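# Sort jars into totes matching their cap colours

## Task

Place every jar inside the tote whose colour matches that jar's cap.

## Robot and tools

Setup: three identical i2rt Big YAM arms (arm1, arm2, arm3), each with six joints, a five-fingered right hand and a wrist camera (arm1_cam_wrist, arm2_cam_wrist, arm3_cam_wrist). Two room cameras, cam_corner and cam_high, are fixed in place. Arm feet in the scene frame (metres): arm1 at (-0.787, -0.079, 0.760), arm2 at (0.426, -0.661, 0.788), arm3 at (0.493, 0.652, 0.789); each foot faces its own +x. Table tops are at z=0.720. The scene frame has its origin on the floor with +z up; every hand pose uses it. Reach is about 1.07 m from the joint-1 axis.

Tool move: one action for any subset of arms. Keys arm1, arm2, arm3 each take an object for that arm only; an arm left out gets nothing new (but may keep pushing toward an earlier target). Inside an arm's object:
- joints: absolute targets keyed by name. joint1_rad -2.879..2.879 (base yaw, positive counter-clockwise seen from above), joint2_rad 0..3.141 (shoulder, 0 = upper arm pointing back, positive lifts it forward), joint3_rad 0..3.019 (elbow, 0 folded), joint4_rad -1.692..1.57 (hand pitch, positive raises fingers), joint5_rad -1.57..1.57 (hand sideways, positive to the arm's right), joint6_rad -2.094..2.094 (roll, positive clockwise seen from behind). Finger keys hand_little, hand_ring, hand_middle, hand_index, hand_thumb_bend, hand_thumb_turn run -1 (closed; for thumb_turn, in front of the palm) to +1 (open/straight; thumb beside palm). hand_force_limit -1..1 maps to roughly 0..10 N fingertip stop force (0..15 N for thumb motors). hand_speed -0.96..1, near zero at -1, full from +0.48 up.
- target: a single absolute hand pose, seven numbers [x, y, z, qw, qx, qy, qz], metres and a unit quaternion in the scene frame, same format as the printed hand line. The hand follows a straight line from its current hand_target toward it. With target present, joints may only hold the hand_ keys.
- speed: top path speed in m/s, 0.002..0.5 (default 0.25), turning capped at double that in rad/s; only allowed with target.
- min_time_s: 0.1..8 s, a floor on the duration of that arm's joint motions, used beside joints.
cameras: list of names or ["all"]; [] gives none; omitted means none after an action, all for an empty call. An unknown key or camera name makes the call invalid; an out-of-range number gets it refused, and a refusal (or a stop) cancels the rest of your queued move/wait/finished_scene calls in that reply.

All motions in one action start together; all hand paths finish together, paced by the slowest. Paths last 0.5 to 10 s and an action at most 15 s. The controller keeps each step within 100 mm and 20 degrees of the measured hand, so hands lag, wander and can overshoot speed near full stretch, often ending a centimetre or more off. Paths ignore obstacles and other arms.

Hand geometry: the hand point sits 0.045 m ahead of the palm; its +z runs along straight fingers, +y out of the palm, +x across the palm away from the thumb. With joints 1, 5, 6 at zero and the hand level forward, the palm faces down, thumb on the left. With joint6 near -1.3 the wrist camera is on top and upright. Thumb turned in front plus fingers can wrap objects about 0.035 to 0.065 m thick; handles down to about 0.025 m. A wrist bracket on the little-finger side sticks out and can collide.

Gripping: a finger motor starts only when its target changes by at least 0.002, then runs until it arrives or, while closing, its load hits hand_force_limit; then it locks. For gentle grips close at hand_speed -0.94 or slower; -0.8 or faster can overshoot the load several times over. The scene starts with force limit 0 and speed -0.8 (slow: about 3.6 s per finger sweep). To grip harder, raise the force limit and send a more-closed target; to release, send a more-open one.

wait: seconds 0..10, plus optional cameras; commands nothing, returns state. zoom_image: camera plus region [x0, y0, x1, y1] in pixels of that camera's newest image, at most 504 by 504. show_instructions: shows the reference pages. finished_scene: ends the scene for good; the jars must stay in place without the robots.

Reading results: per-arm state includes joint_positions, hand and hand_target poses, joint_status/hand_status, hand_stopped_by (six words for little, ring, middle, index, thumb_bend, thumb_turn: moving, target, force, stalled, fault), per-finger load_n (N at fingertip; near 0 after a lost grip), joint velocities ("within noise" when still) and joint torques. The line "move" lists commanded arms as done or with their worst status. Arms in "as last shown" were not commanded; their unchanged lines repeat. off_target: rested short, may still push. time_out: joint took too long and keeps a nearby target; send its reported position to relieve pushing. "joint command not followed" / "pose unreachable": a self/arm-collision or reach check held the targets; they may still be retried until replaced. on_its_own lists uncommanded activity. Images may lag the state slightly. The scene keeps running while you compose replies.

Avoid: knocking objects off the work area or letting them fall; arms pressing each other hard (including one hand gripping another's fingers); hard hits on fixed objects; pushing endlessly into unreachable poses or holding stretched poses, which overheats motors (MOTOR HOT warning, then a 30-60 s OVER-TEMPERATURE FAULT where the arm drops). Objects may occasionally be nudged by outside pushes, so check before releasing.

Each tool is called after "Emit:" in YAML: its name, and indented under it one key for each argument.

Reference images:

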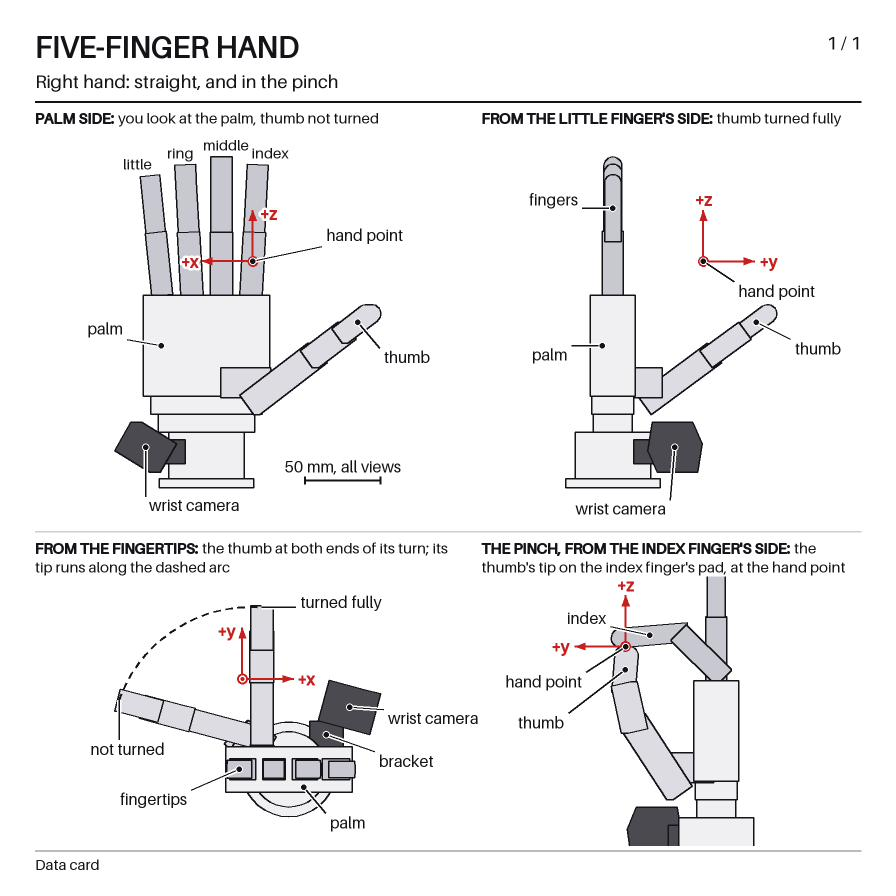

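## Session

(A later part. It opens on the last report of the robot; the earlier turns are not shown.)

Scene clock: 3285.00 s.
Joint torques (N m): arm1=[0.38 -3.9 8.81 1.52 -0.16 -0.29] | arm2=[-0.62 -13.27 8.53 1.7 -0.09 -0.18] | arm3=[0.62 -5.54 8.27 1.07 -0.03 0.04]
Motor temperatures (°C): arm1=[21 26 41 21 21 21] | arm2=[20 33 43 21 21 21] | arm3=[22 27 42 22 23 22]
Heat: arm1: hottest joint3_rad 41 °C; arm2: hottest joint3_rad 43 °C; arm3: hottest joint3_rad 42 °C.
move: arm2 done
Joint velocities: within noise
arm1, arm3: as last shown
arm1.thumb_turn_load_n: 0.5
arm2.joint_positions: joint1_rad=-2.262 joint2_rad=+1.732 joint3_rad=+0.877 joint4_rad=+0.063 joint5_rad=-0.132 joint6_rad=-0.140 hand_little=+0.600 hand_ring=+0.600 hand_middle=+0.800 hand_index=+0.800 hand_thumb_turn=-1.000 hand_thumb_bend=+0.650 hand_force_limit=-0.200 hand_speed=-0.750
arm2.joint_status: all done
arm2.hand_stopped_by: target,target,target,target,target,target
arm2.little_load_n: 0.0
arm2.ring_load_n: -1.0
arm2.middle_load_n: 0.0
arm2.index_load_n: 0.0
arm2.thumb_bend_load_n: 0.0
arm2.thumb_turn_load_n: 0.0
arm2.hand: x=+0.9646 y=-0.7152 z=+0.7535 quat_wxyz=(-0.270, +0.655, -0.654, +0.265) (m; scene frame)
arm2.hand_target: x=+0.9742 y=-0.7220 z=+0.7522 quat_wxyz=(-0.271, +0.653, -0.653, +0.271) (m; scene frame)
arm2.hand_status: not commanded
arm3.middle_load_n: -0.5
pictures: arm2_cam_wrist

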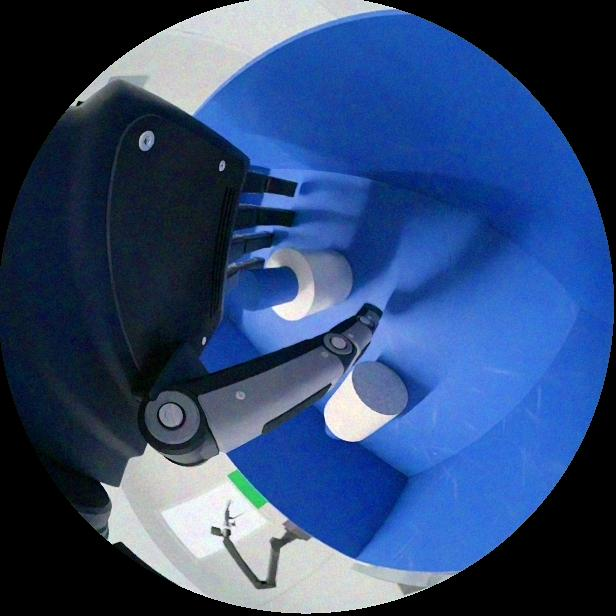

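Emit:
move:
  arm2: {"target": [0.968, -0.716, 0.90, 0.2706, -0.6533, 0.6533, -0.2706], "speed": 0.06}
  cameras: ["arm2_cam_wrist"]

Emit:
move:
  arm2: {"target": [0.90, -0.716, 1.03, 0.2706, -0.6533, 0.6533, -0.2706], "speed": 0.15}
  cameras: ["arm2_cam_wrist", "cam_high", "arm3_cam_wrist"]

Emit:
zoom_image:
  camera: "cam_high"
  region: [590, 340, 680, 420]

Emit:
zoom_image:
  camera: "cam_high"
  region: [550, 60, 670, 180]

Scene clock: 3295.03 s.
Joint torques (N m): arm1=[0.32 -3.84 8.8 1.54 -0.16 -0.29] | arm2=[0.44 -15.62 13.24 1.02 0 -0.09] | arm3=[0.44 -5.3 8.17 1.14 -0.05 0.08]
Motor temperatures (°C): arm1=[21 26 41 21 21 21] | arm2=[20 34 44 21 21 21] | arm3=[22 27 42 22 23 22]
Heat: arm1: hottest joint3_rad 41 °C; arm2: hottest joint3_rad 44 °C; arm3: hottest joint3_rad 42 °C.
move: arm2 off_target
Joint velocities: within noise
arm1, arm3: as last shown
arm1.thumb_turn_load_n: 0.0
arm2.joint_positions: joint1_rad=-2.262 joint2_rad=+1.497 joint3_rad=+0.975 joint4_rad=-0.330 joint5_rad=-0.125 joint6_rad=-0.140 hand_little=+0.600 hand_ring=+0.600 hand_middle=+0.800 hand_index=+0.800 hand_thumb_turn=-1.000 hand_thumb_bend=+0.650 hand_force_limit=-0.200 hand_speed=-0.750
arm2.joint_status: not commanded
arm2.hand_stopped_by: target,target,target,target,target,target
arm2.little_load_n: -0.5
arm2.ring_load_n: 0.0
arm2.middle_load_n: 0.0
arm2.index_load_n: 0.0
arm2.thumb_bend_load_n: 0.0
arm2.thumb_turn_load_n: 0.0
arm2.hand: x=+0.9446 y=-0.7139 z=+0.8633 quat_wxyz=(-0.252, +0.660, -0.664, +0.244) (m; scene frame)
arm2.hand_target: x=+0.9662 y=-0.7157 z=+0.9003 quat_wxyz=(-0.271, +0.653, -0.653, +0.271) (m; scene frame)
arm2.hand_status: off_target (0.044 m and 4.0 deg from the pose sent, 0.147 m and 0.7 deg at the start)
arm3.middle_load_n: 0.0
pictures: arm2_cam_wrist

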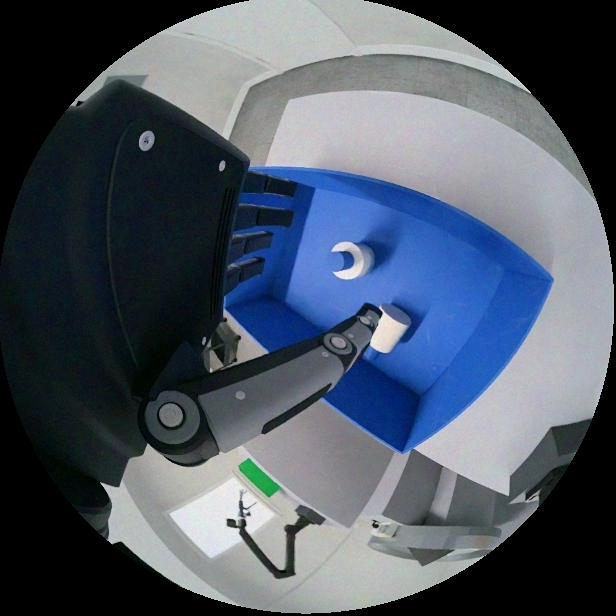

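Scene clock: 3296.80 s.
Joint torques (N m): arm1=[0.44 -3.84 8.8 1.51 -0.16 -0.29] | arm2=[-1.08 -11.4 14.86 1.02 -0.28 -0.2] | arm3=[0.62 -5.71 8.34 1.06 -0.02 0.05]
Motor temperatures (°C): arm1=[21 26 41 21 21 21] | arm2=[20 34 44 21 21 21] | arm3=[22 27 42 22 23 22]
Heat: arm1: hottest joint3_rad 41 °C; arm2: hottest joint3_rad 44 °C; arm3: hottest joint3_rad 42 °C.
move: arm2 off_target
Joint velocities: within noise
arm1, arm3: as last shown
arm2.joint_positions: joint1_rad=-2.272 joint2_rad=+1.214 joint3_rad=+1.066 joint4_rad=-0.699 joint5_rad=-0.136 joint6_rad=-0.149 hand_little=+0.600 hand_ring=+0.600 hand_middle=+0.800 hand_index=+0.800 hand_thumb_turn=-1.000 hand_thumb_bend=+0.650 hand_force_limit=-0.200 hand_speed=-0.750
arm2.joint_status: not commanded
arm2.hand_stopped_by: target,target,target,target,target,target
arm2.little_load_n: 0.0
arm2.ring_load_n: 0.0
arm2.middle_load_n: 0.0
arm2.index_load_n: 0.0
arm2.thumb_bend_load_n: 0.0
arm2.thumb_turn_load_n: 0.0
arm2.hand: x=+0.8860 y=-0.7070 z=+0.9950 quat_wxyz=(-0.256, +0.661, -0.662, +0.244) (m; scene frame)
arm2.hand_target: x=+0.8984 y=-0.7157 z=+1.0299 quat_wxyz=(-0.271, +0.653, -0.653, +0.271) (m; scene frame)
arm2.hand_status: off_target (0.039 m and 3.7 deg from the pose sent, 0.173 m and 4.0 deg at the start)
pictures: arm2_cam_wrist, arm3_cam_wrist, cam_high

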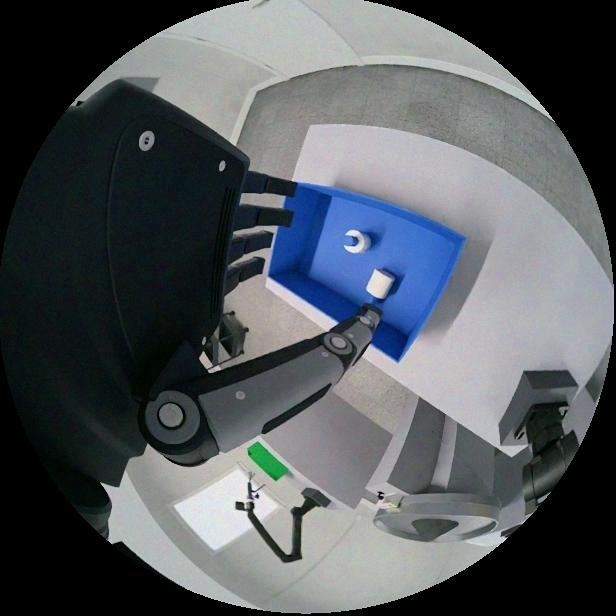

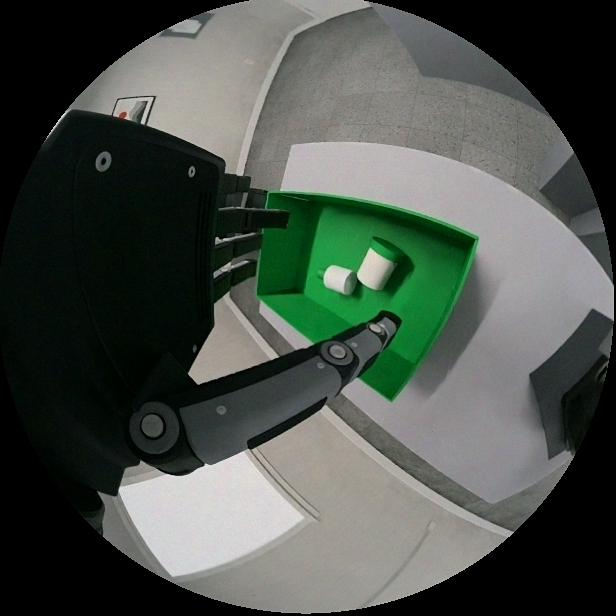

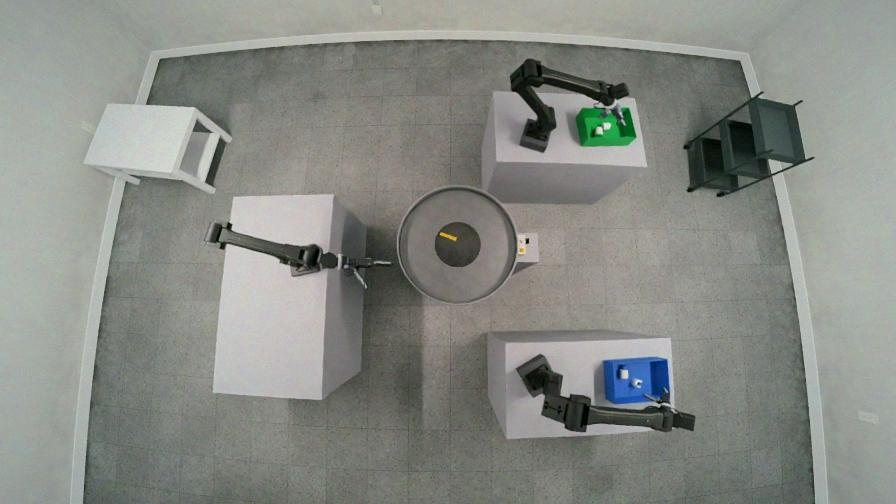

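Scaled by 5.600 from the camera's 896x504 image, which has a finer 1280x720 frame.

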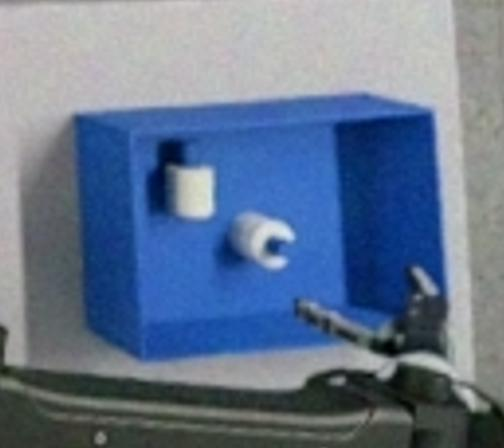

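Scaled by 4.200 from the camera's 896x504 image, which has a finer 1280x720 frame.

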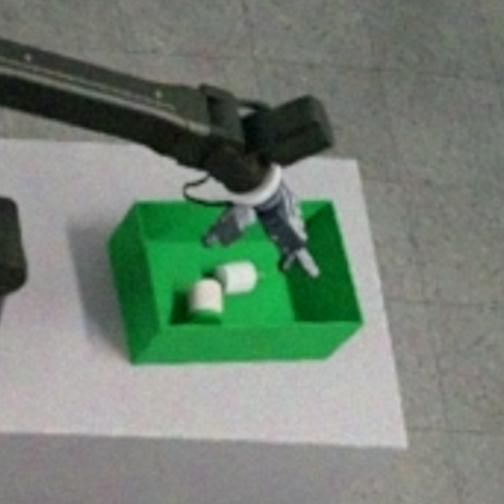

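Emit:
finished_scene:

The scene is finished: the task was done.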